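# Tip small bins into the large box, then replace them

## Task

Pour out the contents of each small bin into the large box, then set every bin upright again close to the spot where it started.

## Robot and tools

Robot: two six-joint arms, left_arm and right_arm, each ending in a parallel gripper. Joint order for each arm, always: waist, shoulder, elbow, wrist pitch, wrist yaw, wrist roll. Stated joint ranges in rad: waist -2.880 to 2.880, shoulder 0.000 to 3.142, elbow 0.000 to 3.019, wrist pitch -1.693 to 1.571, wrist yaw -1.571 to 1.571, wrist roll -2.094 to 2.094. The true ends may sit up to 0.084 rad either side of these.

Frames: the scene frame has its origin at table-top height, halfway between the nominal arm bases, +z up, +x out across the table, and left_arm on the +y side (arm names do not match image sides). Calibrated bases: left_arm at (-0.015, +0.282, 0) m, quat_wxyz (+1.000, 0, 0, -0.013); right_arm at (+0.025, -0.268, 0) m, quat_wxyz (+1.000, 0, 0, +0.018). Hand poses, hand velocities and wrist camera poses are reported in that arm's own base frame; fixed cameras and the table use the scene frame. Reported hand positions can be off by a few cm, more when reaching far. A gripper's fingers point along its +z; they open and close along its y. end_effector_position is the point between the pads, about 1 cm short of the tips.

execute_actions(actions, cameras): actions is a list of actions; each action is a list of up to 15 rows; each row is one control step of 1/30 s. If fewer than 15 rows are given, the last row repeats to fill 15 steps. Every row is a single list of 14 numbers in [-1, 1] covering both arms: left_arm's six joint values then its opening, then right_arm's six joint values then its opening. Joint values are offsets, not poses: scaled displacements measured from the Joint targets as they stood when that action began (not from the prior row). Scale: 1.0 equals 2.811 rad for waist and shoulder, 2.53 for elbow, 2.575 for wrist pitch, 8.12 for wrist yaw, 9.528 for wrist roll. Repeating the same displacement in a later action moves further. The opening is absolute: +1 fully open, -1 closed; send an arm's present opening again to leave it unchanged, since 0 is itself a command. An action asking a joint to exceed its range by over 0.084 rad is refused for both arms; a malformed action, or a first action failing that check, rejects the whole call. An empty actions list just reports state and images. cameras picks images: omitted, null or ["all"] gives all, [] gives none; an unknown name invalidates the call.

move(target, speed, blend, opening_speed, blocking, cameras): target is one 14-number row or a list of up to 15 such rows, same layout and scaling as above; every row's joint values are offsets from the current Joint targets (not from the previous row), and openings are absolute. All joints travel together, so grippers trace curves; no obstacle avoidance. speed is rad/s for the joint with furthest to go, 0.01 to 12.57, default 0.5, one value or one per target. blend (rad) rounds corners of a list. opening_speed (per second on the -1..+1 scale, at least 0.2) closes gently; use a low value for fragile items. Finger changes in later rows happen only once everything has come to rest there. blocking=false returns after about 0.5 s while the move continues. The result adds a move: line such as done, off_target (resting over 0.035 rad from target), moving, held or fault, plus limits=held if steps were withheld. done does not prove contact or lack of it.

wait(seconds 0 to 10, cameras) lets time pass, holding commands. stop(cameras) brakes a running move; it needs stopping distance. zoom_image(camera, region) gives a closer look at a camera's latest image; region is [x0, y0, x1, y1] in pixels, at most 504 by 504. finished_scene(scene) ends the current scene, given its number; irreversible.

Cameras, all 896x504: cam_head_left, cam_head_right, cam_high, cam_left_wrist, cam_right_wrist.

Results: Joint positions and Joint velocities give, per arm, six joint values (rad, rad/s) then the pad gap (m; 0.094 when fully open). Joint targets is the base for your next offsets. "within noise" means an arm is still. "joint sent to its limit" means a joint was capped at its real end; its absence proves nothing. "joint command not followed" means the clearance check altered targets on some steps; it does not keep the grippers apart. grip_measured is the measured opening on the command scale, up to about 2.7 mm wide when empty and a little under the part width when squeezing; it tracks the command, so it shows no touch. grip_effort_nm is gripper motor effort (negative closing), not pad force. Joint torques include arm weight, have offsets and noise; values 3 and 4 wrap at ±28 N m. Action results list joint positions at some steps. Tool commands shows current commands.

Motion limits: each joint target stays within a fixed lead of its measured angle, and targets that would move a gripper over 110 mm are scaled back, so big moves take several actions; tiny moves may not start. To stop an arm pushing against something, command its targets back past its measured positions.

Care: avoid drops, releasing moving objects, slams, hard hits and heavy pushes; nothing may fall or be left off the table. Never let the arms collide or one gripper close on the other's fingers. Pads grip at roughly 50 to 64 N. Heat builds when holding loads, staying stretched out or pushing at unreachable poses; MOTOR HOT appears at 85 °C and at 100 °C that arm goes limp for 30 to 60 s or longer. Objects may be nudged by outside pushes now and then.

Each tool is called after "Request:" in YAML: its name, and indented under it one key for each argument.

## Session

Request:
execute_actions:
  actions: []

Scene clock: 0.00 s.
left_arm: end_effector_position=(+0.6343, +0.1178, +0.1916) grip_measured=+1.000 grip_effort_nm=n/a end_effector_quat_wxyz=(+0.065, -0.404, +0.904, +0.123) | right_arm: end_effector_position=(+0.4367, +0.2542, +0.1918) grip_measured=+1.000 grip_effort_nm=n/a end_effector_quat_wxyz=(+0.127, +0.195, +0.956, -0.180)
Joint positions: left_arm=[0.112 2.028 2.002 -1.496 -0.275 -0.722 0.094] | right_arm=[0.67 1.74 1.551 -1.502 0.429 1.099 0.094]
Joint velocities: within noise
Joint torques (N m): no reading
Motor temperatures (°C): left_arm=[25 27 25 23 23 21 25] | right_arm=[23 26 27 26 25 24 25]
Heat: left arm: hottest shoulder 27 °C; right arm: hottest elbow 27 °C.
Joint targets: left_arm=[0.112 2.029 2.028 -1.495 -0.275 -0.722] | right_arm=[0.670 1.737 1.575 -1.502 0.429 1.099]
Tool commands: left_gripper/opening=+1.0 right_gripper/opening=+1.0

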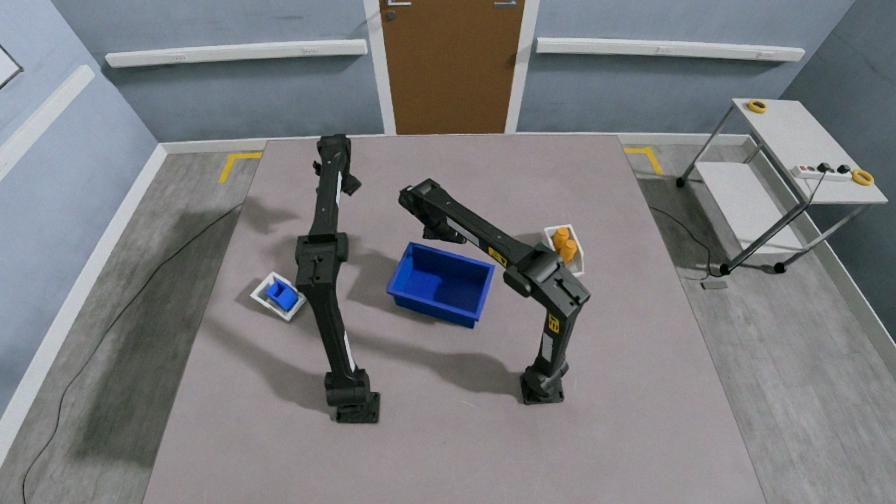

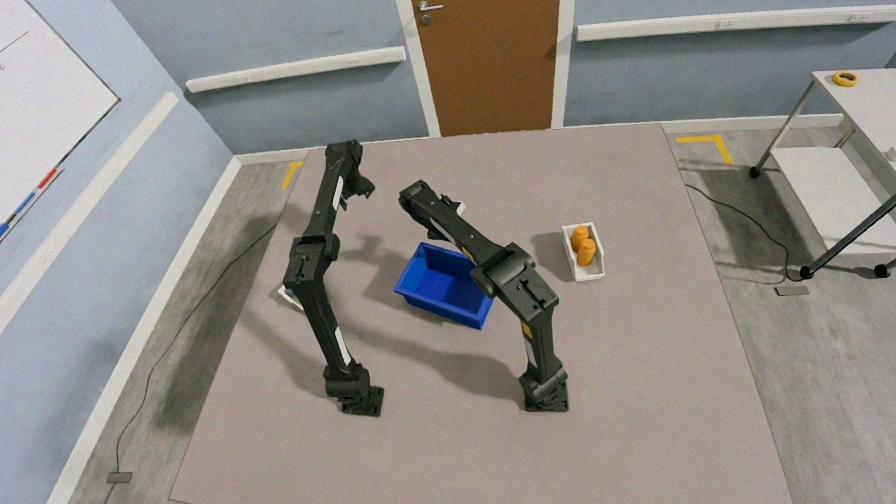

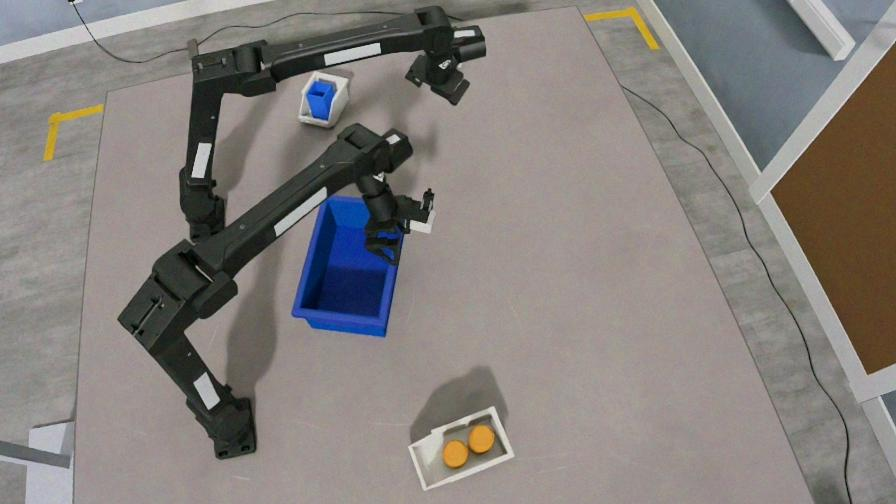

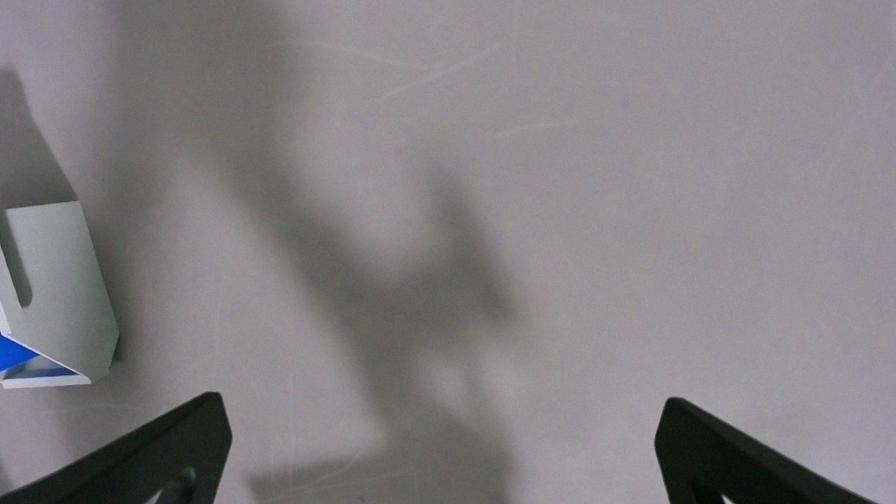

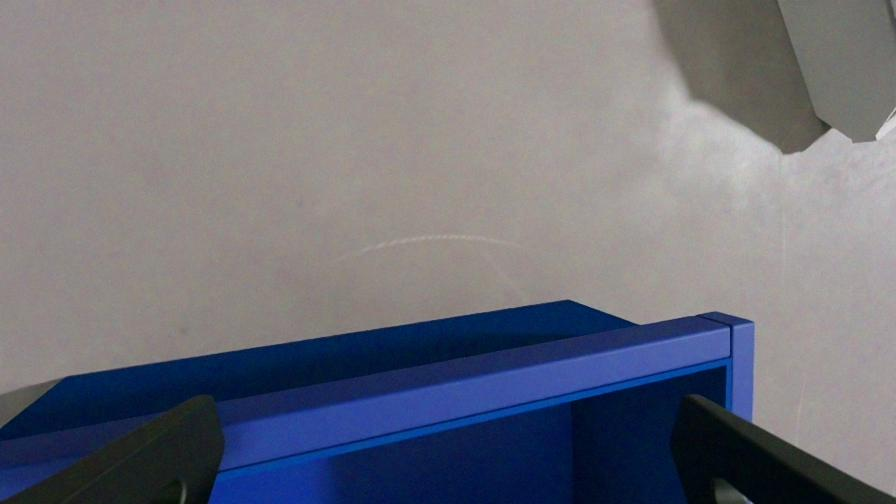

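Request:
move:
  target: [0.2661,-0.212,-0.2087,-0.0369,0.0339,0.0758,1,-0.3807,0.0224,0.164,-0.0575,-0.0528,-0.1153,1]
  speed: 0.9

Scene clock: 2.53 s.
left_arm: end_effector_position=(+0.2838, +0.3283, +0.2984) grip_measured=+1.000 grip_effort_nm=0.007 end_effector_quat_wxyz=(+0.029, -0.423, +0.905, +0.015) | right_arm: end_effector_position=(+0.5206, -0.2217, +0.3036) grip_measured=+1.000 grip_effort_nm=-0.027 end_effector_quat_wxyz=(+0.045, +0.207, +0.977, -0.010)
Joint positions: left_arm=[0.858 1.433 1.508 -1.581 -0.003 -0.016 0.094] | right_arm=[-0.401 1.779 1.941 -1.641 0.002 0.017 0.094]
Joint velocities: within noise
Joint torques (N m): left_arm=[-0.85 -10.29 6.8 -0.36 0.32 0.19] | right_arm=[0.26 -15.5 11.48 -0.21 -0.03 -0.09]
Motor temperatures (°C): left_arm=[25 27 26 23 23 21 25] | right_arm=[23 26 28 26 25 24 25]
Heat: left arm: hottest shoulder 27 °C; right arm: hottest elbow 28 °C.
Joint targets: left_arm=[0.860 1.432 1.500 -1.590 0.001 0.001] | right_arm=[-0.400 1.801 1.989 -1.650 0.000 0.001]
move: off_target (right_arm); right_arm: the elbow is farthest, 0.049 rad from its target

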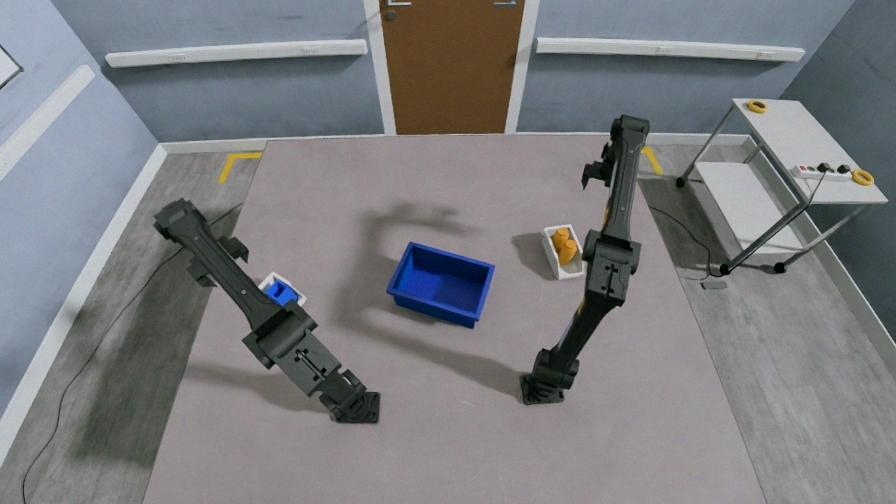

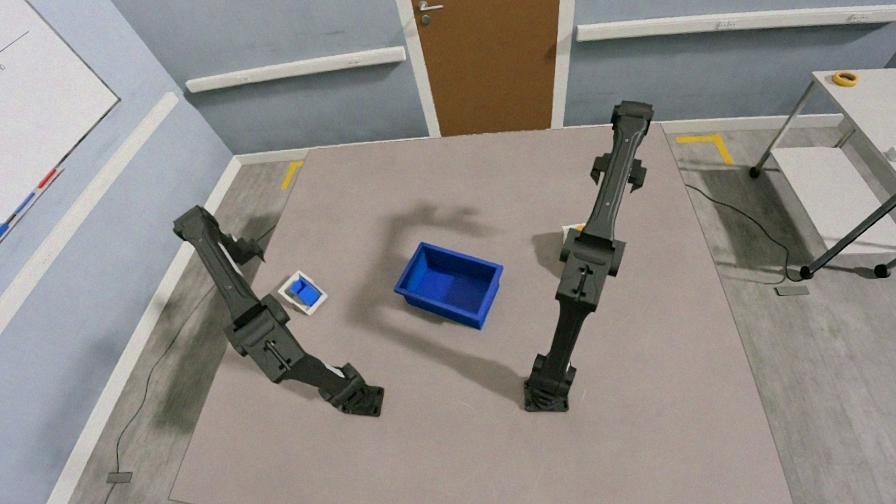

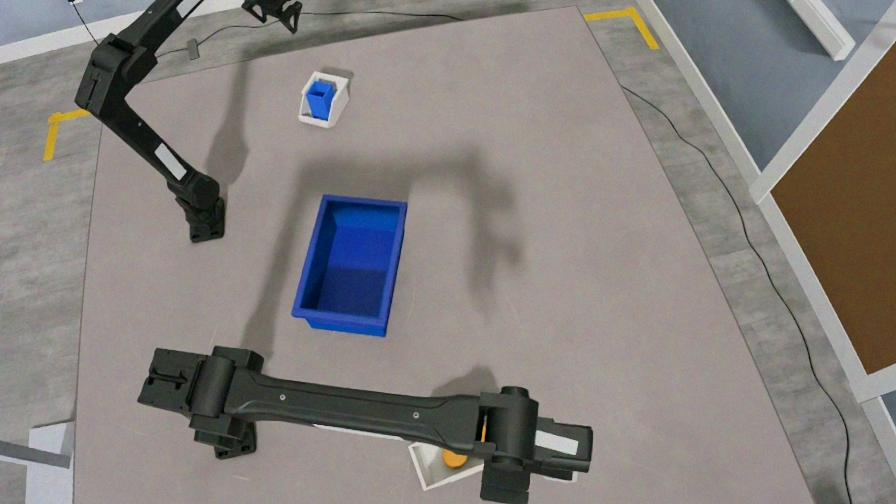

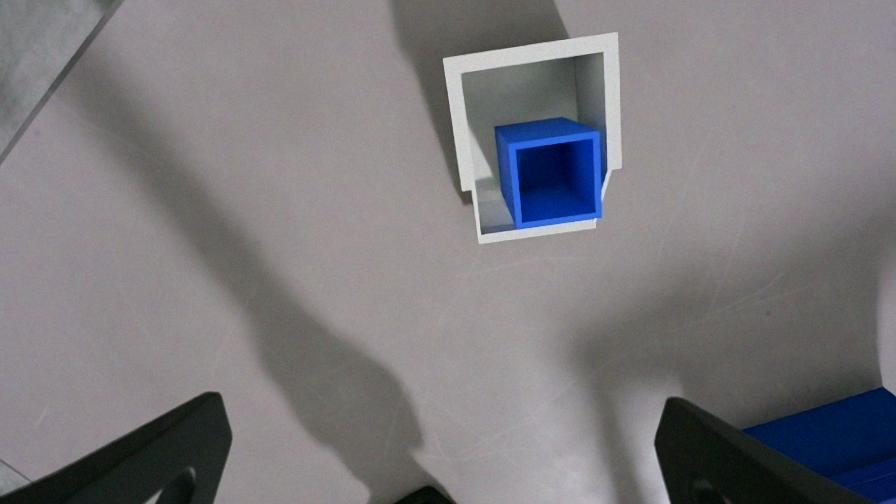

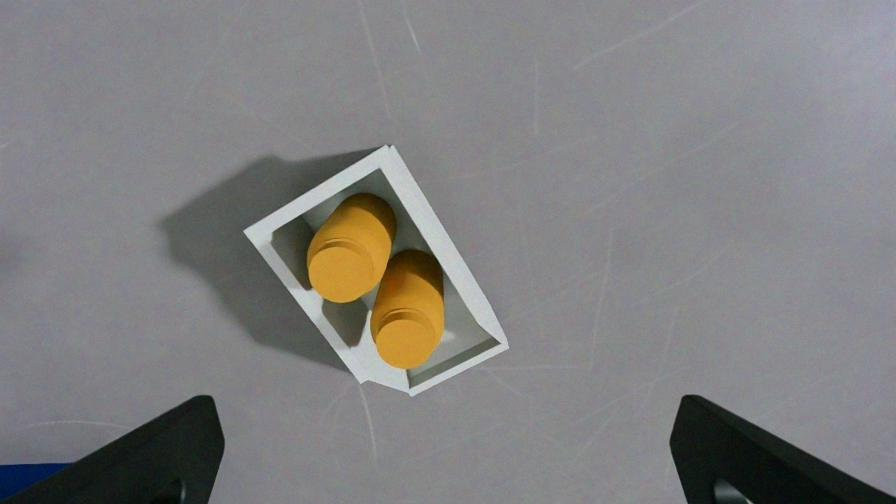

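Request:
move:
  target: [-0.0359,0.133,0.0375,0.1107,0,0.1408,-0.04,0.0715,0.0409,-0.1123,0.115,0,0.1318,-0.04]
  speed: 0.6

Scene clock: 6.33 s.
left_arm: end_effector_position=(+0.3879, +0.3754, +0.1405) grip_measured=-0.038 grip_effort_nm=-0.100 end_effector_quat_wxyz=(-0.002, +0.274, +0.962, -0.002) | right_arm: end_effector_position=(+0.5739, -0.1193, +0.1487) grip_measured=-0.037 grip_effort_nm=-0.178 end_effector_quat_wxyz=(+0.007, +0.661, +0.750, +0.003)
Joint positions: left_arm=[0.769 1.795 1.534 -1.316 -0.002 1.325 0.045] | right_arm=[-0.204 1.897 1.705 -1.364 0.002 1.241 0.045]
Joint velocities: within noise
Joint torques (N m): left_arm=[-1.73 -14.33 11.25 0.14 0.35 0.21] | right_arm=[0.62 -17.38 7.46 0.42 0.04 0.32]
Motor temperatures (°C): left_arm=[25 27 26 23 23 21 25] | right_arm=[23 27 28 26 25 24 25]
Heat: left arm: hottest shoulder 27 °C; right arm: hottest elbow 28 °C.
Joint targets: left_arm=[0.759 1.807 1.595 -1.305 0.001 1.342] | right_arm=[-0.199 1.915 1.705 -1.354 0.000 1.257]
move: off_target (left_arm); left_arm: the elbow is farthest, 0.061 rad from its target

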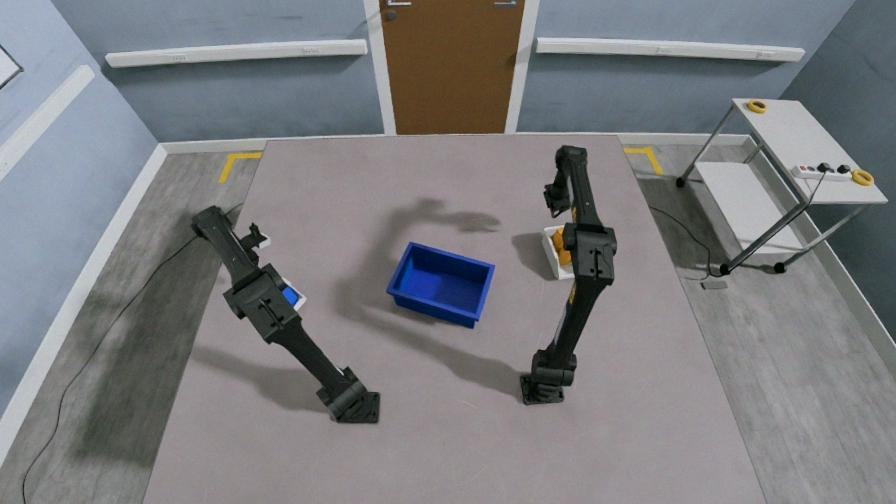

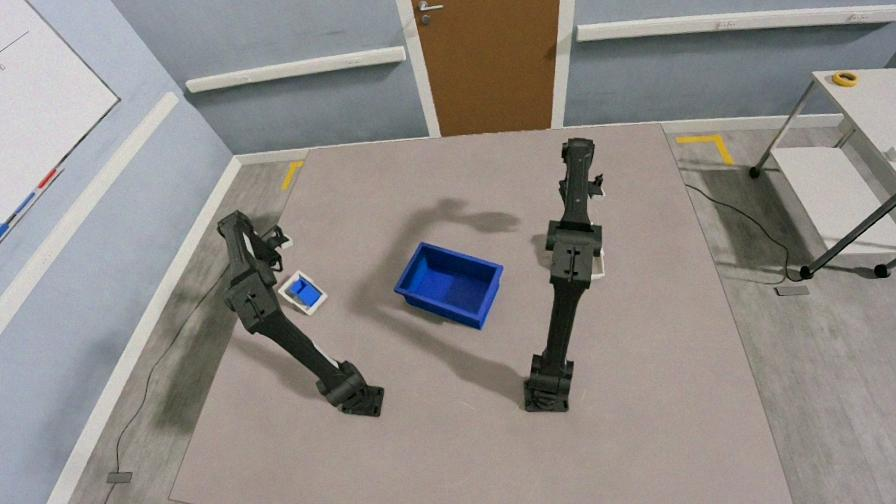

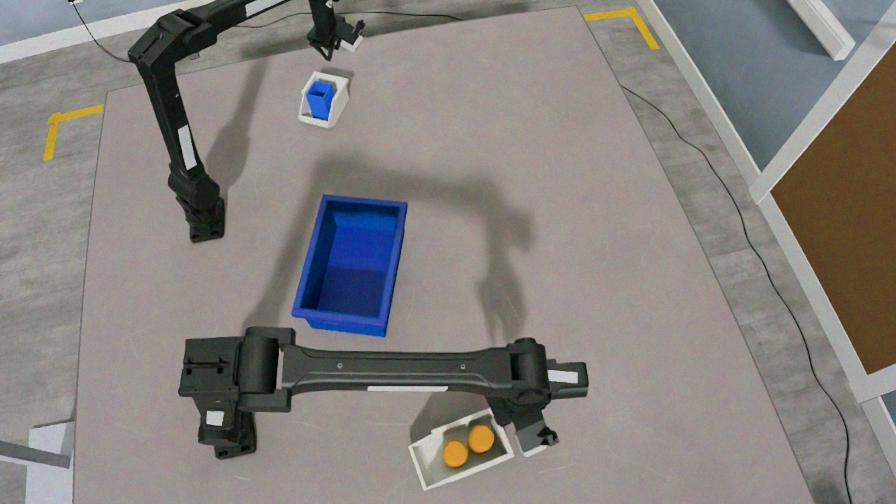

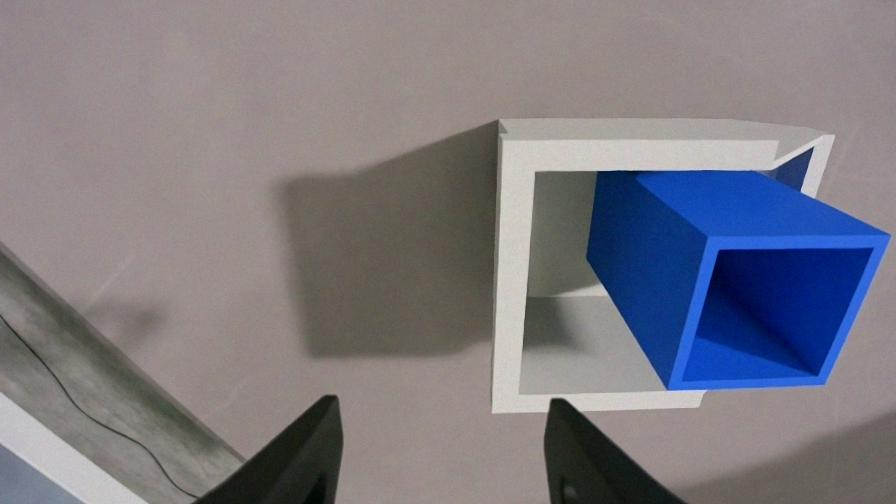

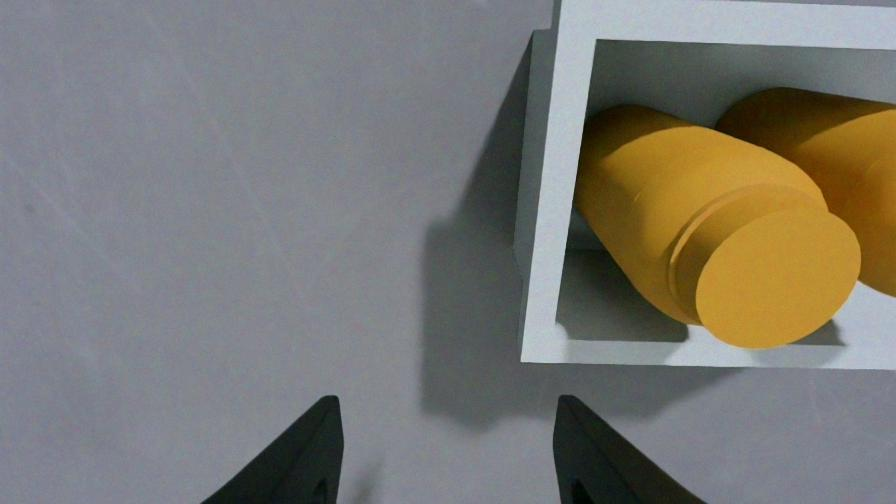

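Request:
move:
  target: [0,-0.0221,-0.0632,0.0233,0,0,-0.04,-0.0132,-0.0391,-0.0435,0.0101,0,0.004,-0.04]
  speed: 0.4
  cameras: ["cam_left_wrist","cam_right_wrist"]

Scene clock: 8.03 s.
left_arm: end_effector_position=(+0.3754, +0.3633, +0.1251) grip_measured=-0.038 grip_effort_nm=-0.090 end_effector_quat_wxyz=(-0.001, +0.275, +0.961, +0.000) | right_arm: end_effector_position=(+0.5406, -0.1297, +0.1489) grip_measured=-0.037 grip_effort_nm=-0.178 end_effector_quat_wxyz=(+0.004, +0.686, +0.727, +0.001)
Joint positions: left_arm=[0.769 1.76 1.444 -1.256 -0.002 1.326 0.045] | right_arm=[-0.234 1.822 1.597 -1.338 0.002 1.279 0.045]
Joint velocities: within noise
Joint torques (N m): left_arm=[-1.49 -14.97 6.34 0.1 0.38 0.19] | right_arm=[-0.03 -18.67 7.34 0.39 0.04 0.31]
Motor temperatures (°C): left_arm=[25 27 26 23 23 21 25] | right_arm=[23 27 28 26 25 24 25]
Heat: left arm: hottest shoulder 27 °C; right arm: hottest elbow 28 °C.
Joint targets: left_arm=[0.759 1.744 1.435 -1.245 0.001 1.342] | right_arm=[-0.237 1.806 1.595 -1.328 0.000 1.295]
move: done
Images, in order (width x height): cam_left_wrist 896x504, cam_right_wrist 896x504.

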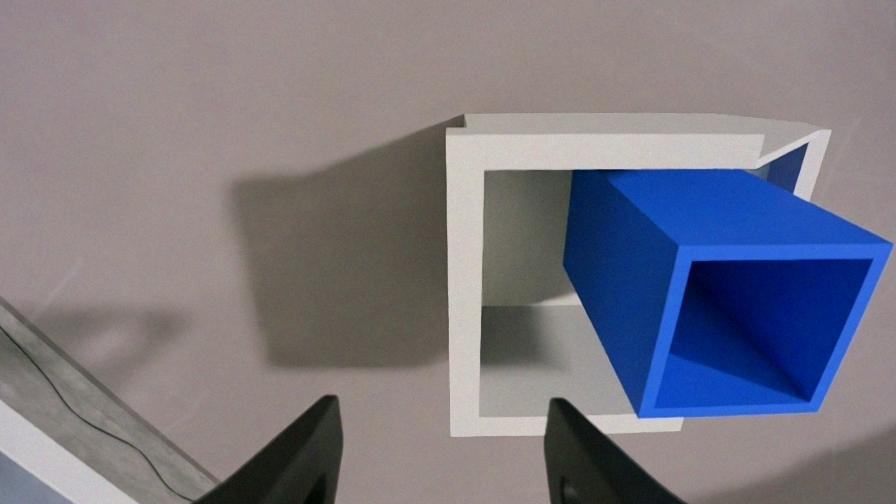

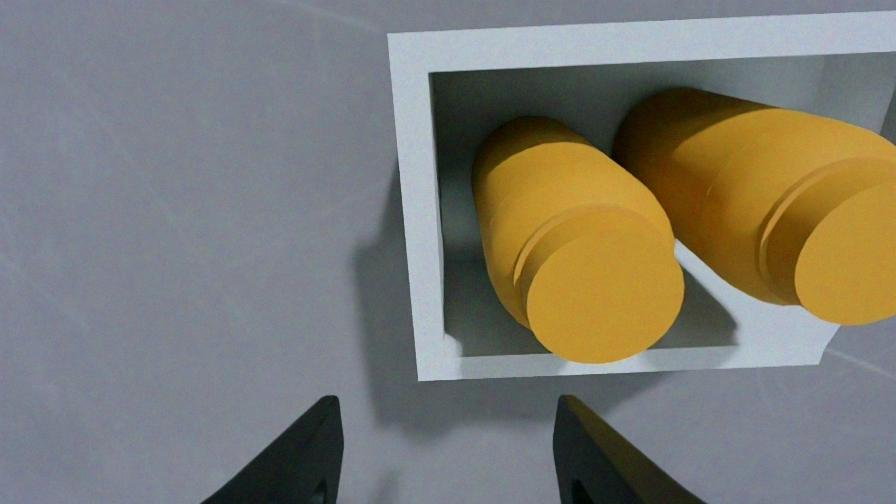

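Request:
move:
  target: [0,0.021,-0.0289,0.0427,0,0,-0.04,0.0034,0.0185,-0.019,0.0276,0,-0.0021,-0.45]
  speed: 0.25
  cameras: ["cam_left_wrist","cam_right_wrist"]

Scene clock: 12.53 s.
left_arm: end_effector_position=(+0.3730, +0.3610, +0.0808) grip_measured=-0.038 grip_effort_nm=-0.085 end_effector_quat_wxyz=(-0.002, +0.275, +0.961, +0.000) | right_arm: end_effector_position=(+0.5411, -0.1299, +0.1218) grip_measured=-0.447 grip_effort_nm=-0.178 end_effector_quat_wxyz=(+0.006, +0.687, +0.727, +0.002)
Joint positions: left_arm=[0.769 1.794 1.368 -1.146 -0.002 1.326 0.045] | right_arm=[-0.234 1.839 1.547 -1.267 0.002 1.28 0.026]
Joint velocities: within noise
Joint torques (N m): left_arm=[-1.55 -13.57 6.42 0.2 0.34 0.14] | right_arm=[0.79 -16.09 7.28 0.39 0.04 0.07]
Motor temperatures (°C): left_arm=[25 28 27 23 23 21 25] | right_arm=[23 27 28 26 25 24 25]
Heat: left arm: hottest shoulder 28 °C; right arm: hottest elbow 28 °C.
Joint targets: left_arm=[0.759 1.804 1.362 -1.135 0.001 1.342] | right_arm=[-0.227 1.857 1.547 -1.257 0.000 1.275]
move: done
Images, in order (width x height): cam_left_wrist 896x504, cam_right_wrist 896x504.

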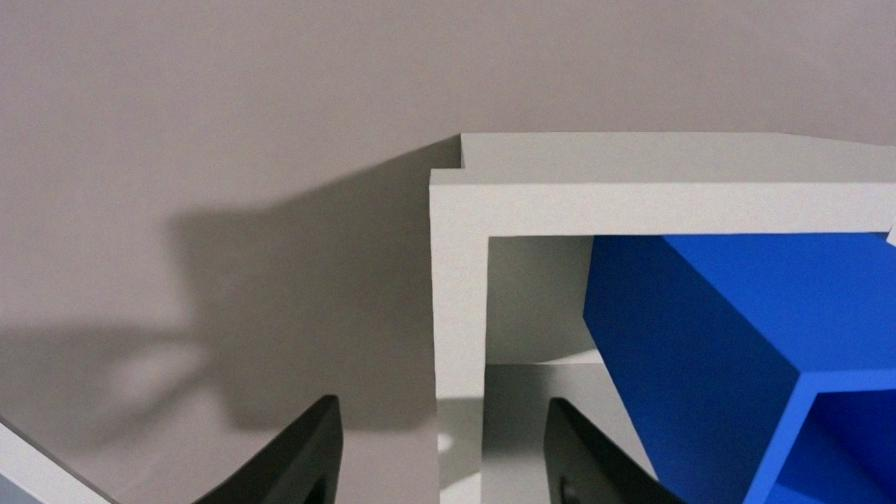

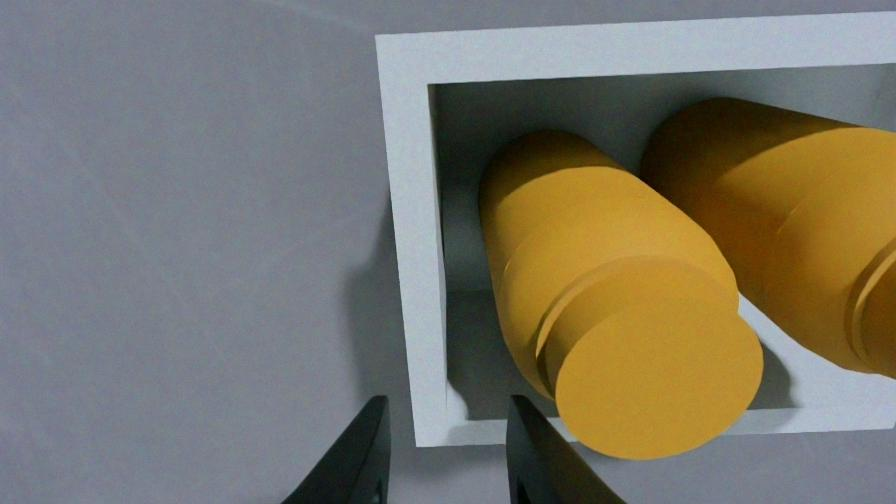

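Request:
move:
  target:
    - [0,0,0,0,0,0,-0.04,0.0046,0.0036,0,0,0,-0.0052,-0.45]
    - [0,0.0114,-0.0213,0.0334,0,0,-0.04,0.0046,0.0206,-0.0198,0.0388,0,-0.0052,-0.45]
  speed: 0.15
  cameras: ["cam_left_wrist","cam_right_wrist"]

Scene clock: 14.43 s.
left_arm: end_effector_position=(+0.3713, +0.3594, +0.0497) grip_measured=-0.038 grip_effort_nm=-0.085 end_effector_quat_wxyz=(+0.000, +0.275, +0.961, +0.003) | right_arm: end_effector_position=(+0.5471, -0.1234, +0.0739) grip_measured=-0.447 grip_effort_nm=-0.173 end_effector_quat_wxyz=(+0.003, +0.667, +0.745, +0.001)
Joint positions: left_arm=[0.769 1.821 1.316 -1.061 -0.002 1.326 0.045] | right_arm=[-0.22 1.896 1.498 -1.167 0.002 1.241 0.026]
Joint velocities: within noise
Joint torques (N m): left_arm=[-1.73 -12.75 5.96 -0.05 0.39 0.14] | right_arm=[0.73 -16.5 6.99 0.35 0.04 -0.04]
Motor temperatures (°C): left_arm=[25 28 27 23 23 21 25] | right_arm=[23 27 28 26 25 24 25]
Heat: left arm: hottest shoulder 28 °C; right arm: hottest elbow 28 °C.
Joint targets: left_arm=[0.759 1.836 1.308 -1.049 0.001 1.342] | right_arm=[-0.214 1.915 1.497 -1.157 0.000 1.225]
move: done
Images, in order (width x height): cam_left_wrist 896x504, cam_right_wrist 896x504.

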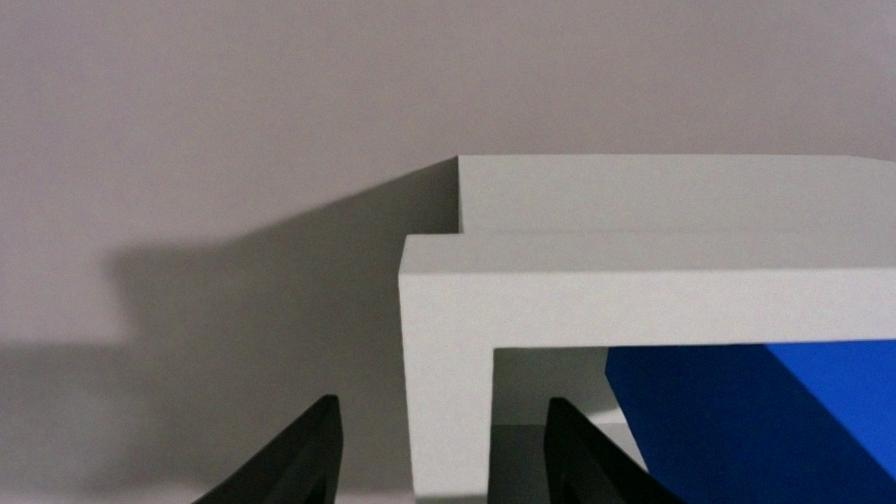

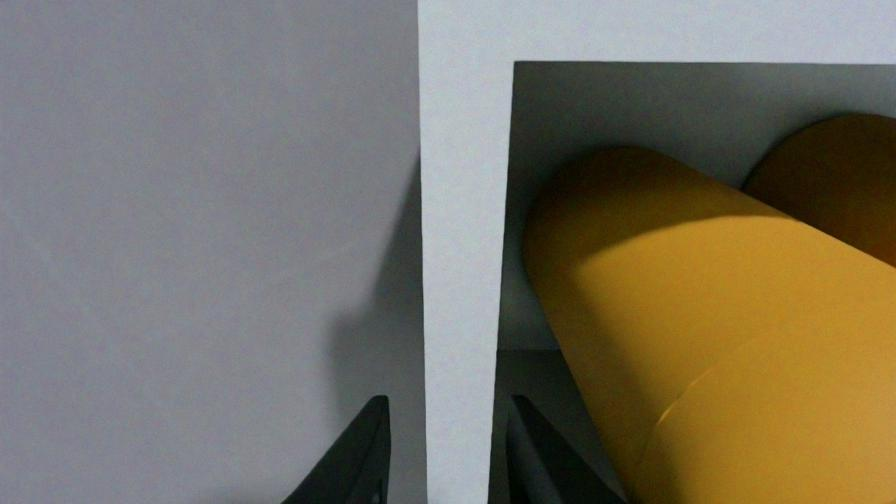

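Request:
move:
  target: [0,0,0,0,0,0,-0.95,0,0,0,0,0,0,-0.95]
  opening_speed: 0.5
  cameras: ["cam_left_wrist","cam_right_wrist"]

Scene clock: 16.50 s.
left_arm: end_effector_position=(+0.3717, +0.3593, +0.0497) grip_measured=-0.792 grip_effort_nm=-1.013 end_effector_quat_wxyz=(+0.001, +0.276, +0.961, +0.003) | right_arm: end_effector_position=(+0.5471, -0.1234, +0.0739) grip_measured=-0.788 grip_effort_nm=-1.048 end_effector_quat_wxyz=(+0.003, +0.667, +0.745, +0.001)
Joint positions: left_arm=[0.769 1.821 1.316 -1.06 -0.001 1.329 0.01] | right_arm=[-0.22 1.896 1.498 -1.166 0.002 1.24 0.01]
Joint velocities: within noise
Joint torques (N m): left_arm=[-1.26 -13.04 5.83 0.14 0.34 0.2] | right_arm=[0.73 -16.44 6.94 0.38 0.04 -0.03]
Motor temperatures (°C): left_arm=[25 28 27 23 23 21 25] | right_arm=[23 27 28 26 25 24 25]
Heat: left arm: hottest shoulder 28 °C; right arm: hottest elbow 28 °C.
Joint targets: left_arm=[0.759 1.836 1.308 -1.049 0.000 1.342] | right_arm=[-0.214 1.915 1.497 -1.157 0.000 1.225]
move: done
Images, in order (width x height): cam_left_wrist 896x504, cam_right_wrist 896x504.

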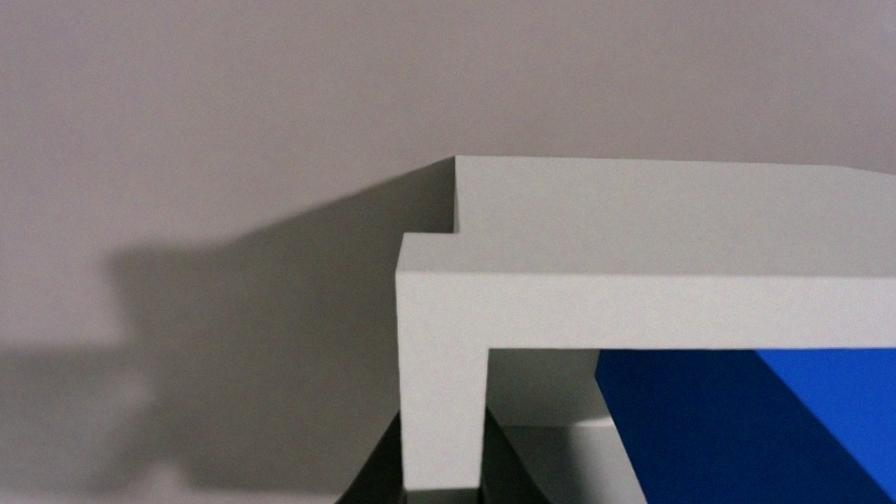

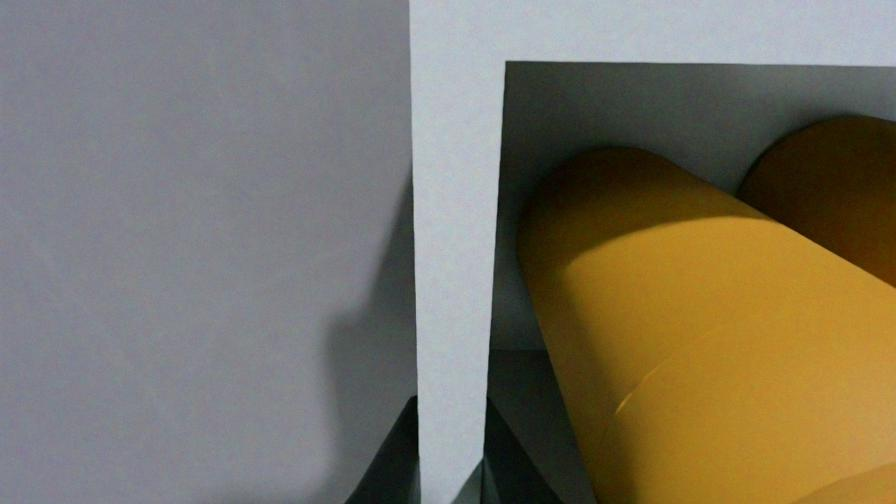

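Request:
move:
  target:
    - [0,-0.0388,0.0613,-0.1002,0,0,-0.95,0,0,0,0,0,0,-0.95]
    - [-0.4906,-0.1533,0.13,-0.2256,0,0.024,-0.95,0,0,0,0,0,0,-0.95]
    - [-0.4906,-0.2971,-0.2502,0.5340,0,0.024,-0.95,0,0,0,0,0,0,-0.95]
  blend: [0.05,0.1,0]
  speed: [0.35,0.9,0.7]
  cameras: ["cam_head_left","cam_head_right","cam_high","cam_left_wrist"]

Scene clock: 23.27 s.
left_arm: end_effector_position=(+0.3951, -0.2834, +0.3545) grip_measured=-0.799 grip_effort_nm=-1.023 end_effector_quat_wxyz=(+0.621, +0.637, +0.334, +0.313) | right_arm: end_effector_position=(+0.5471, -0.1234, +0.0739) grip_measured=-0.788 grip_effort_nm=-1.057 end_effector_quat_wxyz=(+0.003, +0.667, +0.745, +0.001)
Joint positions: left_arm=[-0.621 1.014 0.681 0.3 0 1.555 0.009] | right_arm=[-0.22 1.896 1.498 -1.166 0.002 1.24 0.01]
Joint velocities: within noise
Joint torques (N m): left_arm=[-0.67 -7.18 7.88 2.3 0.2 0.1] | right_arm=[0.73 -16.56 6.93 0.38 0.04 -0.03]
Motor temperatures (°C): left_arm=[25 28 28 24 23 21 25] | right_arm=[23 27 29 26 25 24 26]
Heat: left arm: hottest shoulder 28 °C; right arm: hottest elbow 29 °C.
Joint targets: left_arm=[-0.620 1.000 0.675 0.326 0.000 1.571] | right_arm=[-0.214 1.915 1.497 -1.157 0.000 1.225]
move: done
Images, in order (width x height): cam_head_left 896x504, cam_head_right 896x504, cam_high 896x504, cam_left_wrist 896x504.

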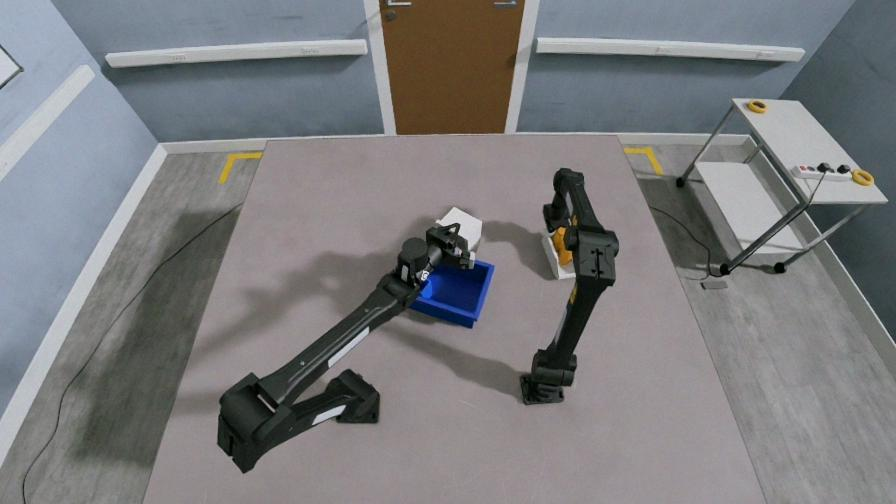

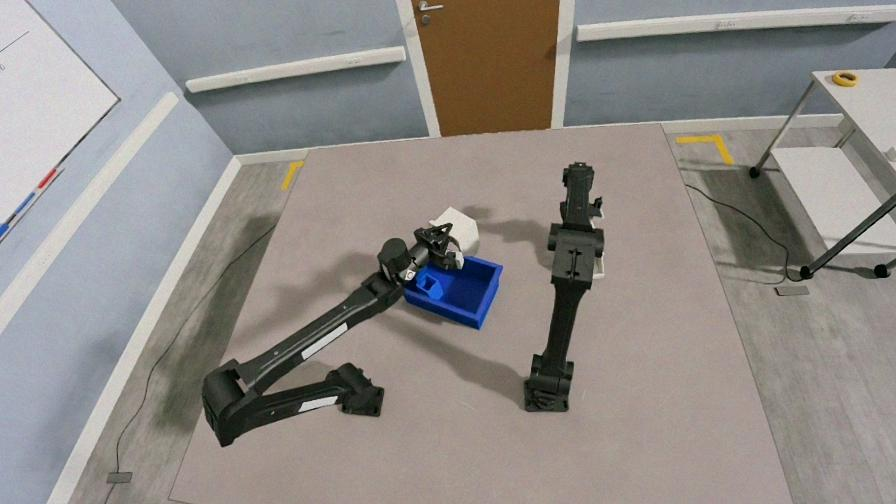

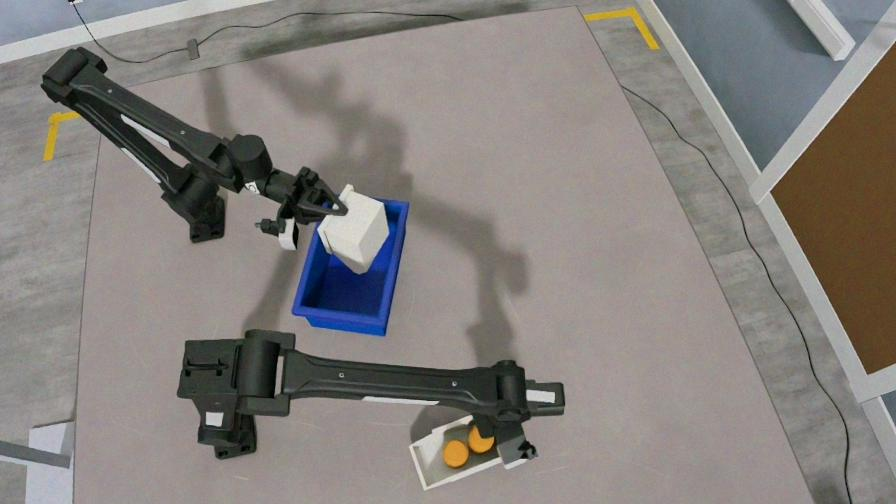

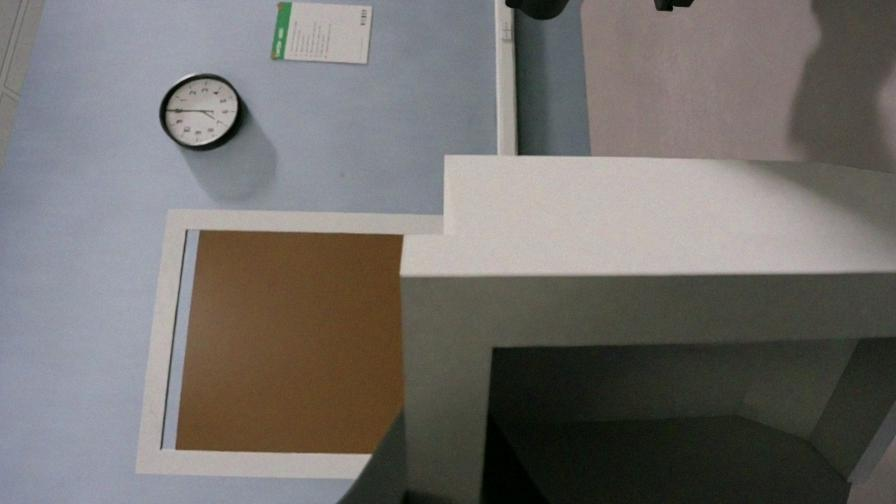

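Request:
move:
  target:
    - [0,0.1441,0.3802,-0.7596,0,0,-0.95,0,-0.0313,0.0621,-0.0936,0,0,-0.95]
    - [0.4906,0.1441,0.3802,-0.7596,0,-0.024,-0.95,0,-0.1814,0.0553,-0.1837,0,0.0363,-0.95]
    - [0.4906,0.2585,0.3113,-0.6342,0,-0.024,-0.95,0.3252,-0.1814,0.0553,-0.1837,0,0.0363,-0.95]
  blend: [0.1,0.1,0]
  speed: [0.8,0.9,0.8]
  cameras: ["cam_head_left","cam_high","cam_left_wrist"]

Scene clock: 29.30 s.
left_arm: end_effector_position=(+0.3738, +0.3536, +0.1494) grip_measured=-0.803 grip_effort_nm=-1.023 end_effector_quat_wxyz=(-0.002, +0.295, +0.955, -0.004) | right_arm: end_effector_position=(+0.3347, +0.2857, +0.3367) grip_measured=-0.791 grip_effort_nm=-1.053 end_effector_quat_wxyz=(+0.025, +0.412, +0.909, +0.056)
Joint positions: left_arm=[0.759 1.726 1.464 -1.317 0 1.358 0.009] | right_arm=[0.707 1.423 1.596 -1.62 -0.002 1.557 0.01]
Joint velocities: within noise
Joint torques (N m): left_arm=[-0.32 -13.8 6.78 0.18 0.22 -0.14] | right_arm=[-0.26 -13.1 10.82 -0.31 0.2 0.27]
Motor temperatures (°C): left_arm=[25 28 28 24 23 21 25] | right_arm=[23 27 30 26 25 24 26]
Heat: left arm: hottest shoulder 28 °C; right arm: hottest elbow 30 °C.
Joint targets: left_arm=[0.759 1.727 1.462 -1.307 0.000 1.342] | right_arm=[0.700 1.405 1.637 -1.630 0.000 1.571]
move: off_target (right_arm); right_arm: the elbow is farthest, 0.041 rad from its target
Images, in order (width x height): cam_head_left 896x504, cam_high 896x504, cam_left_wrist 896x504.

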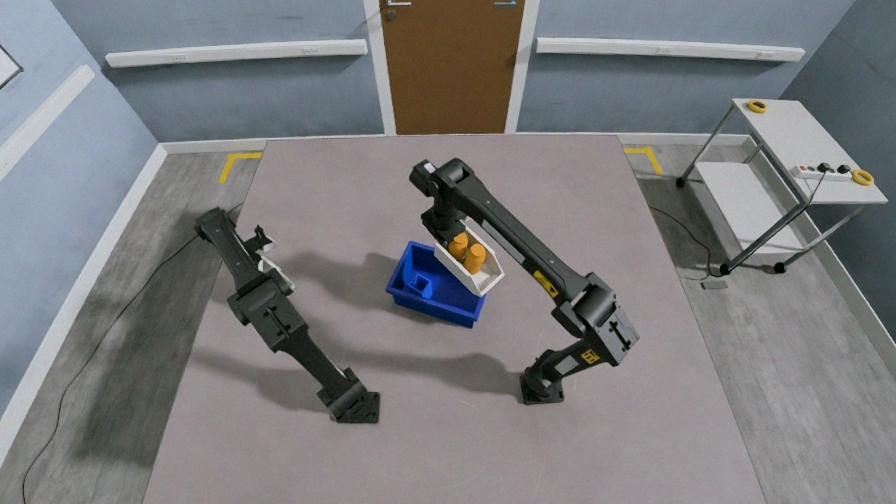

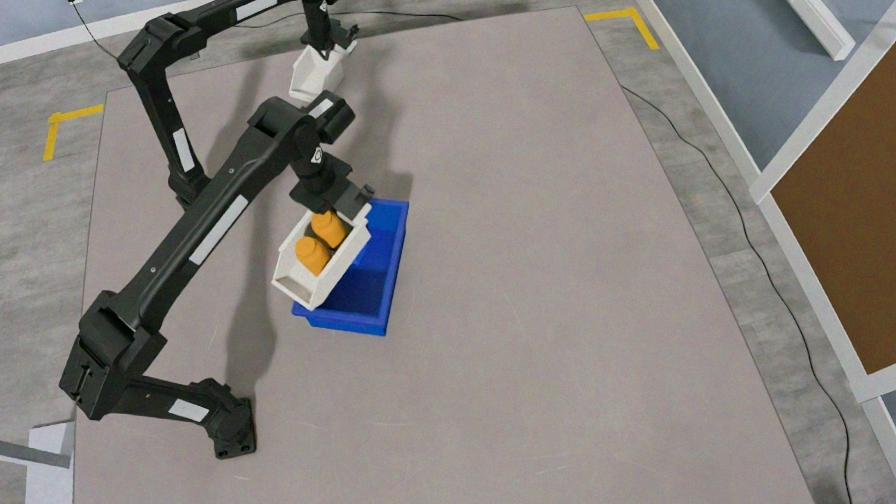

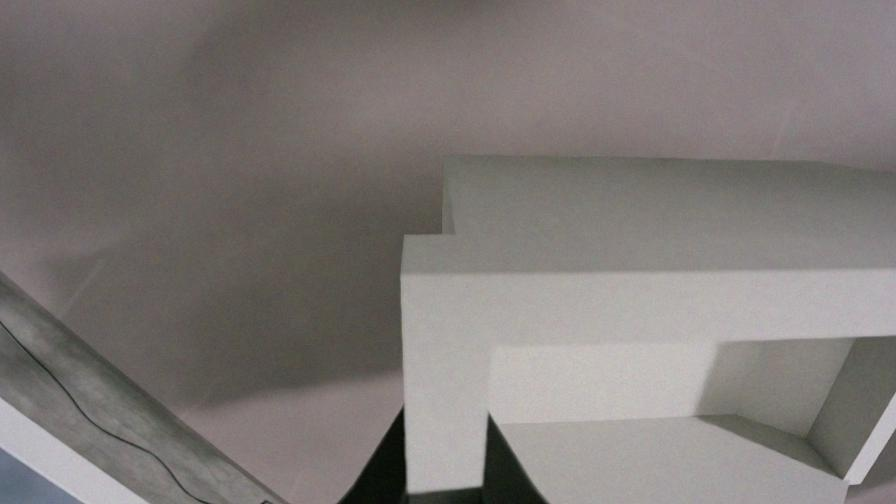

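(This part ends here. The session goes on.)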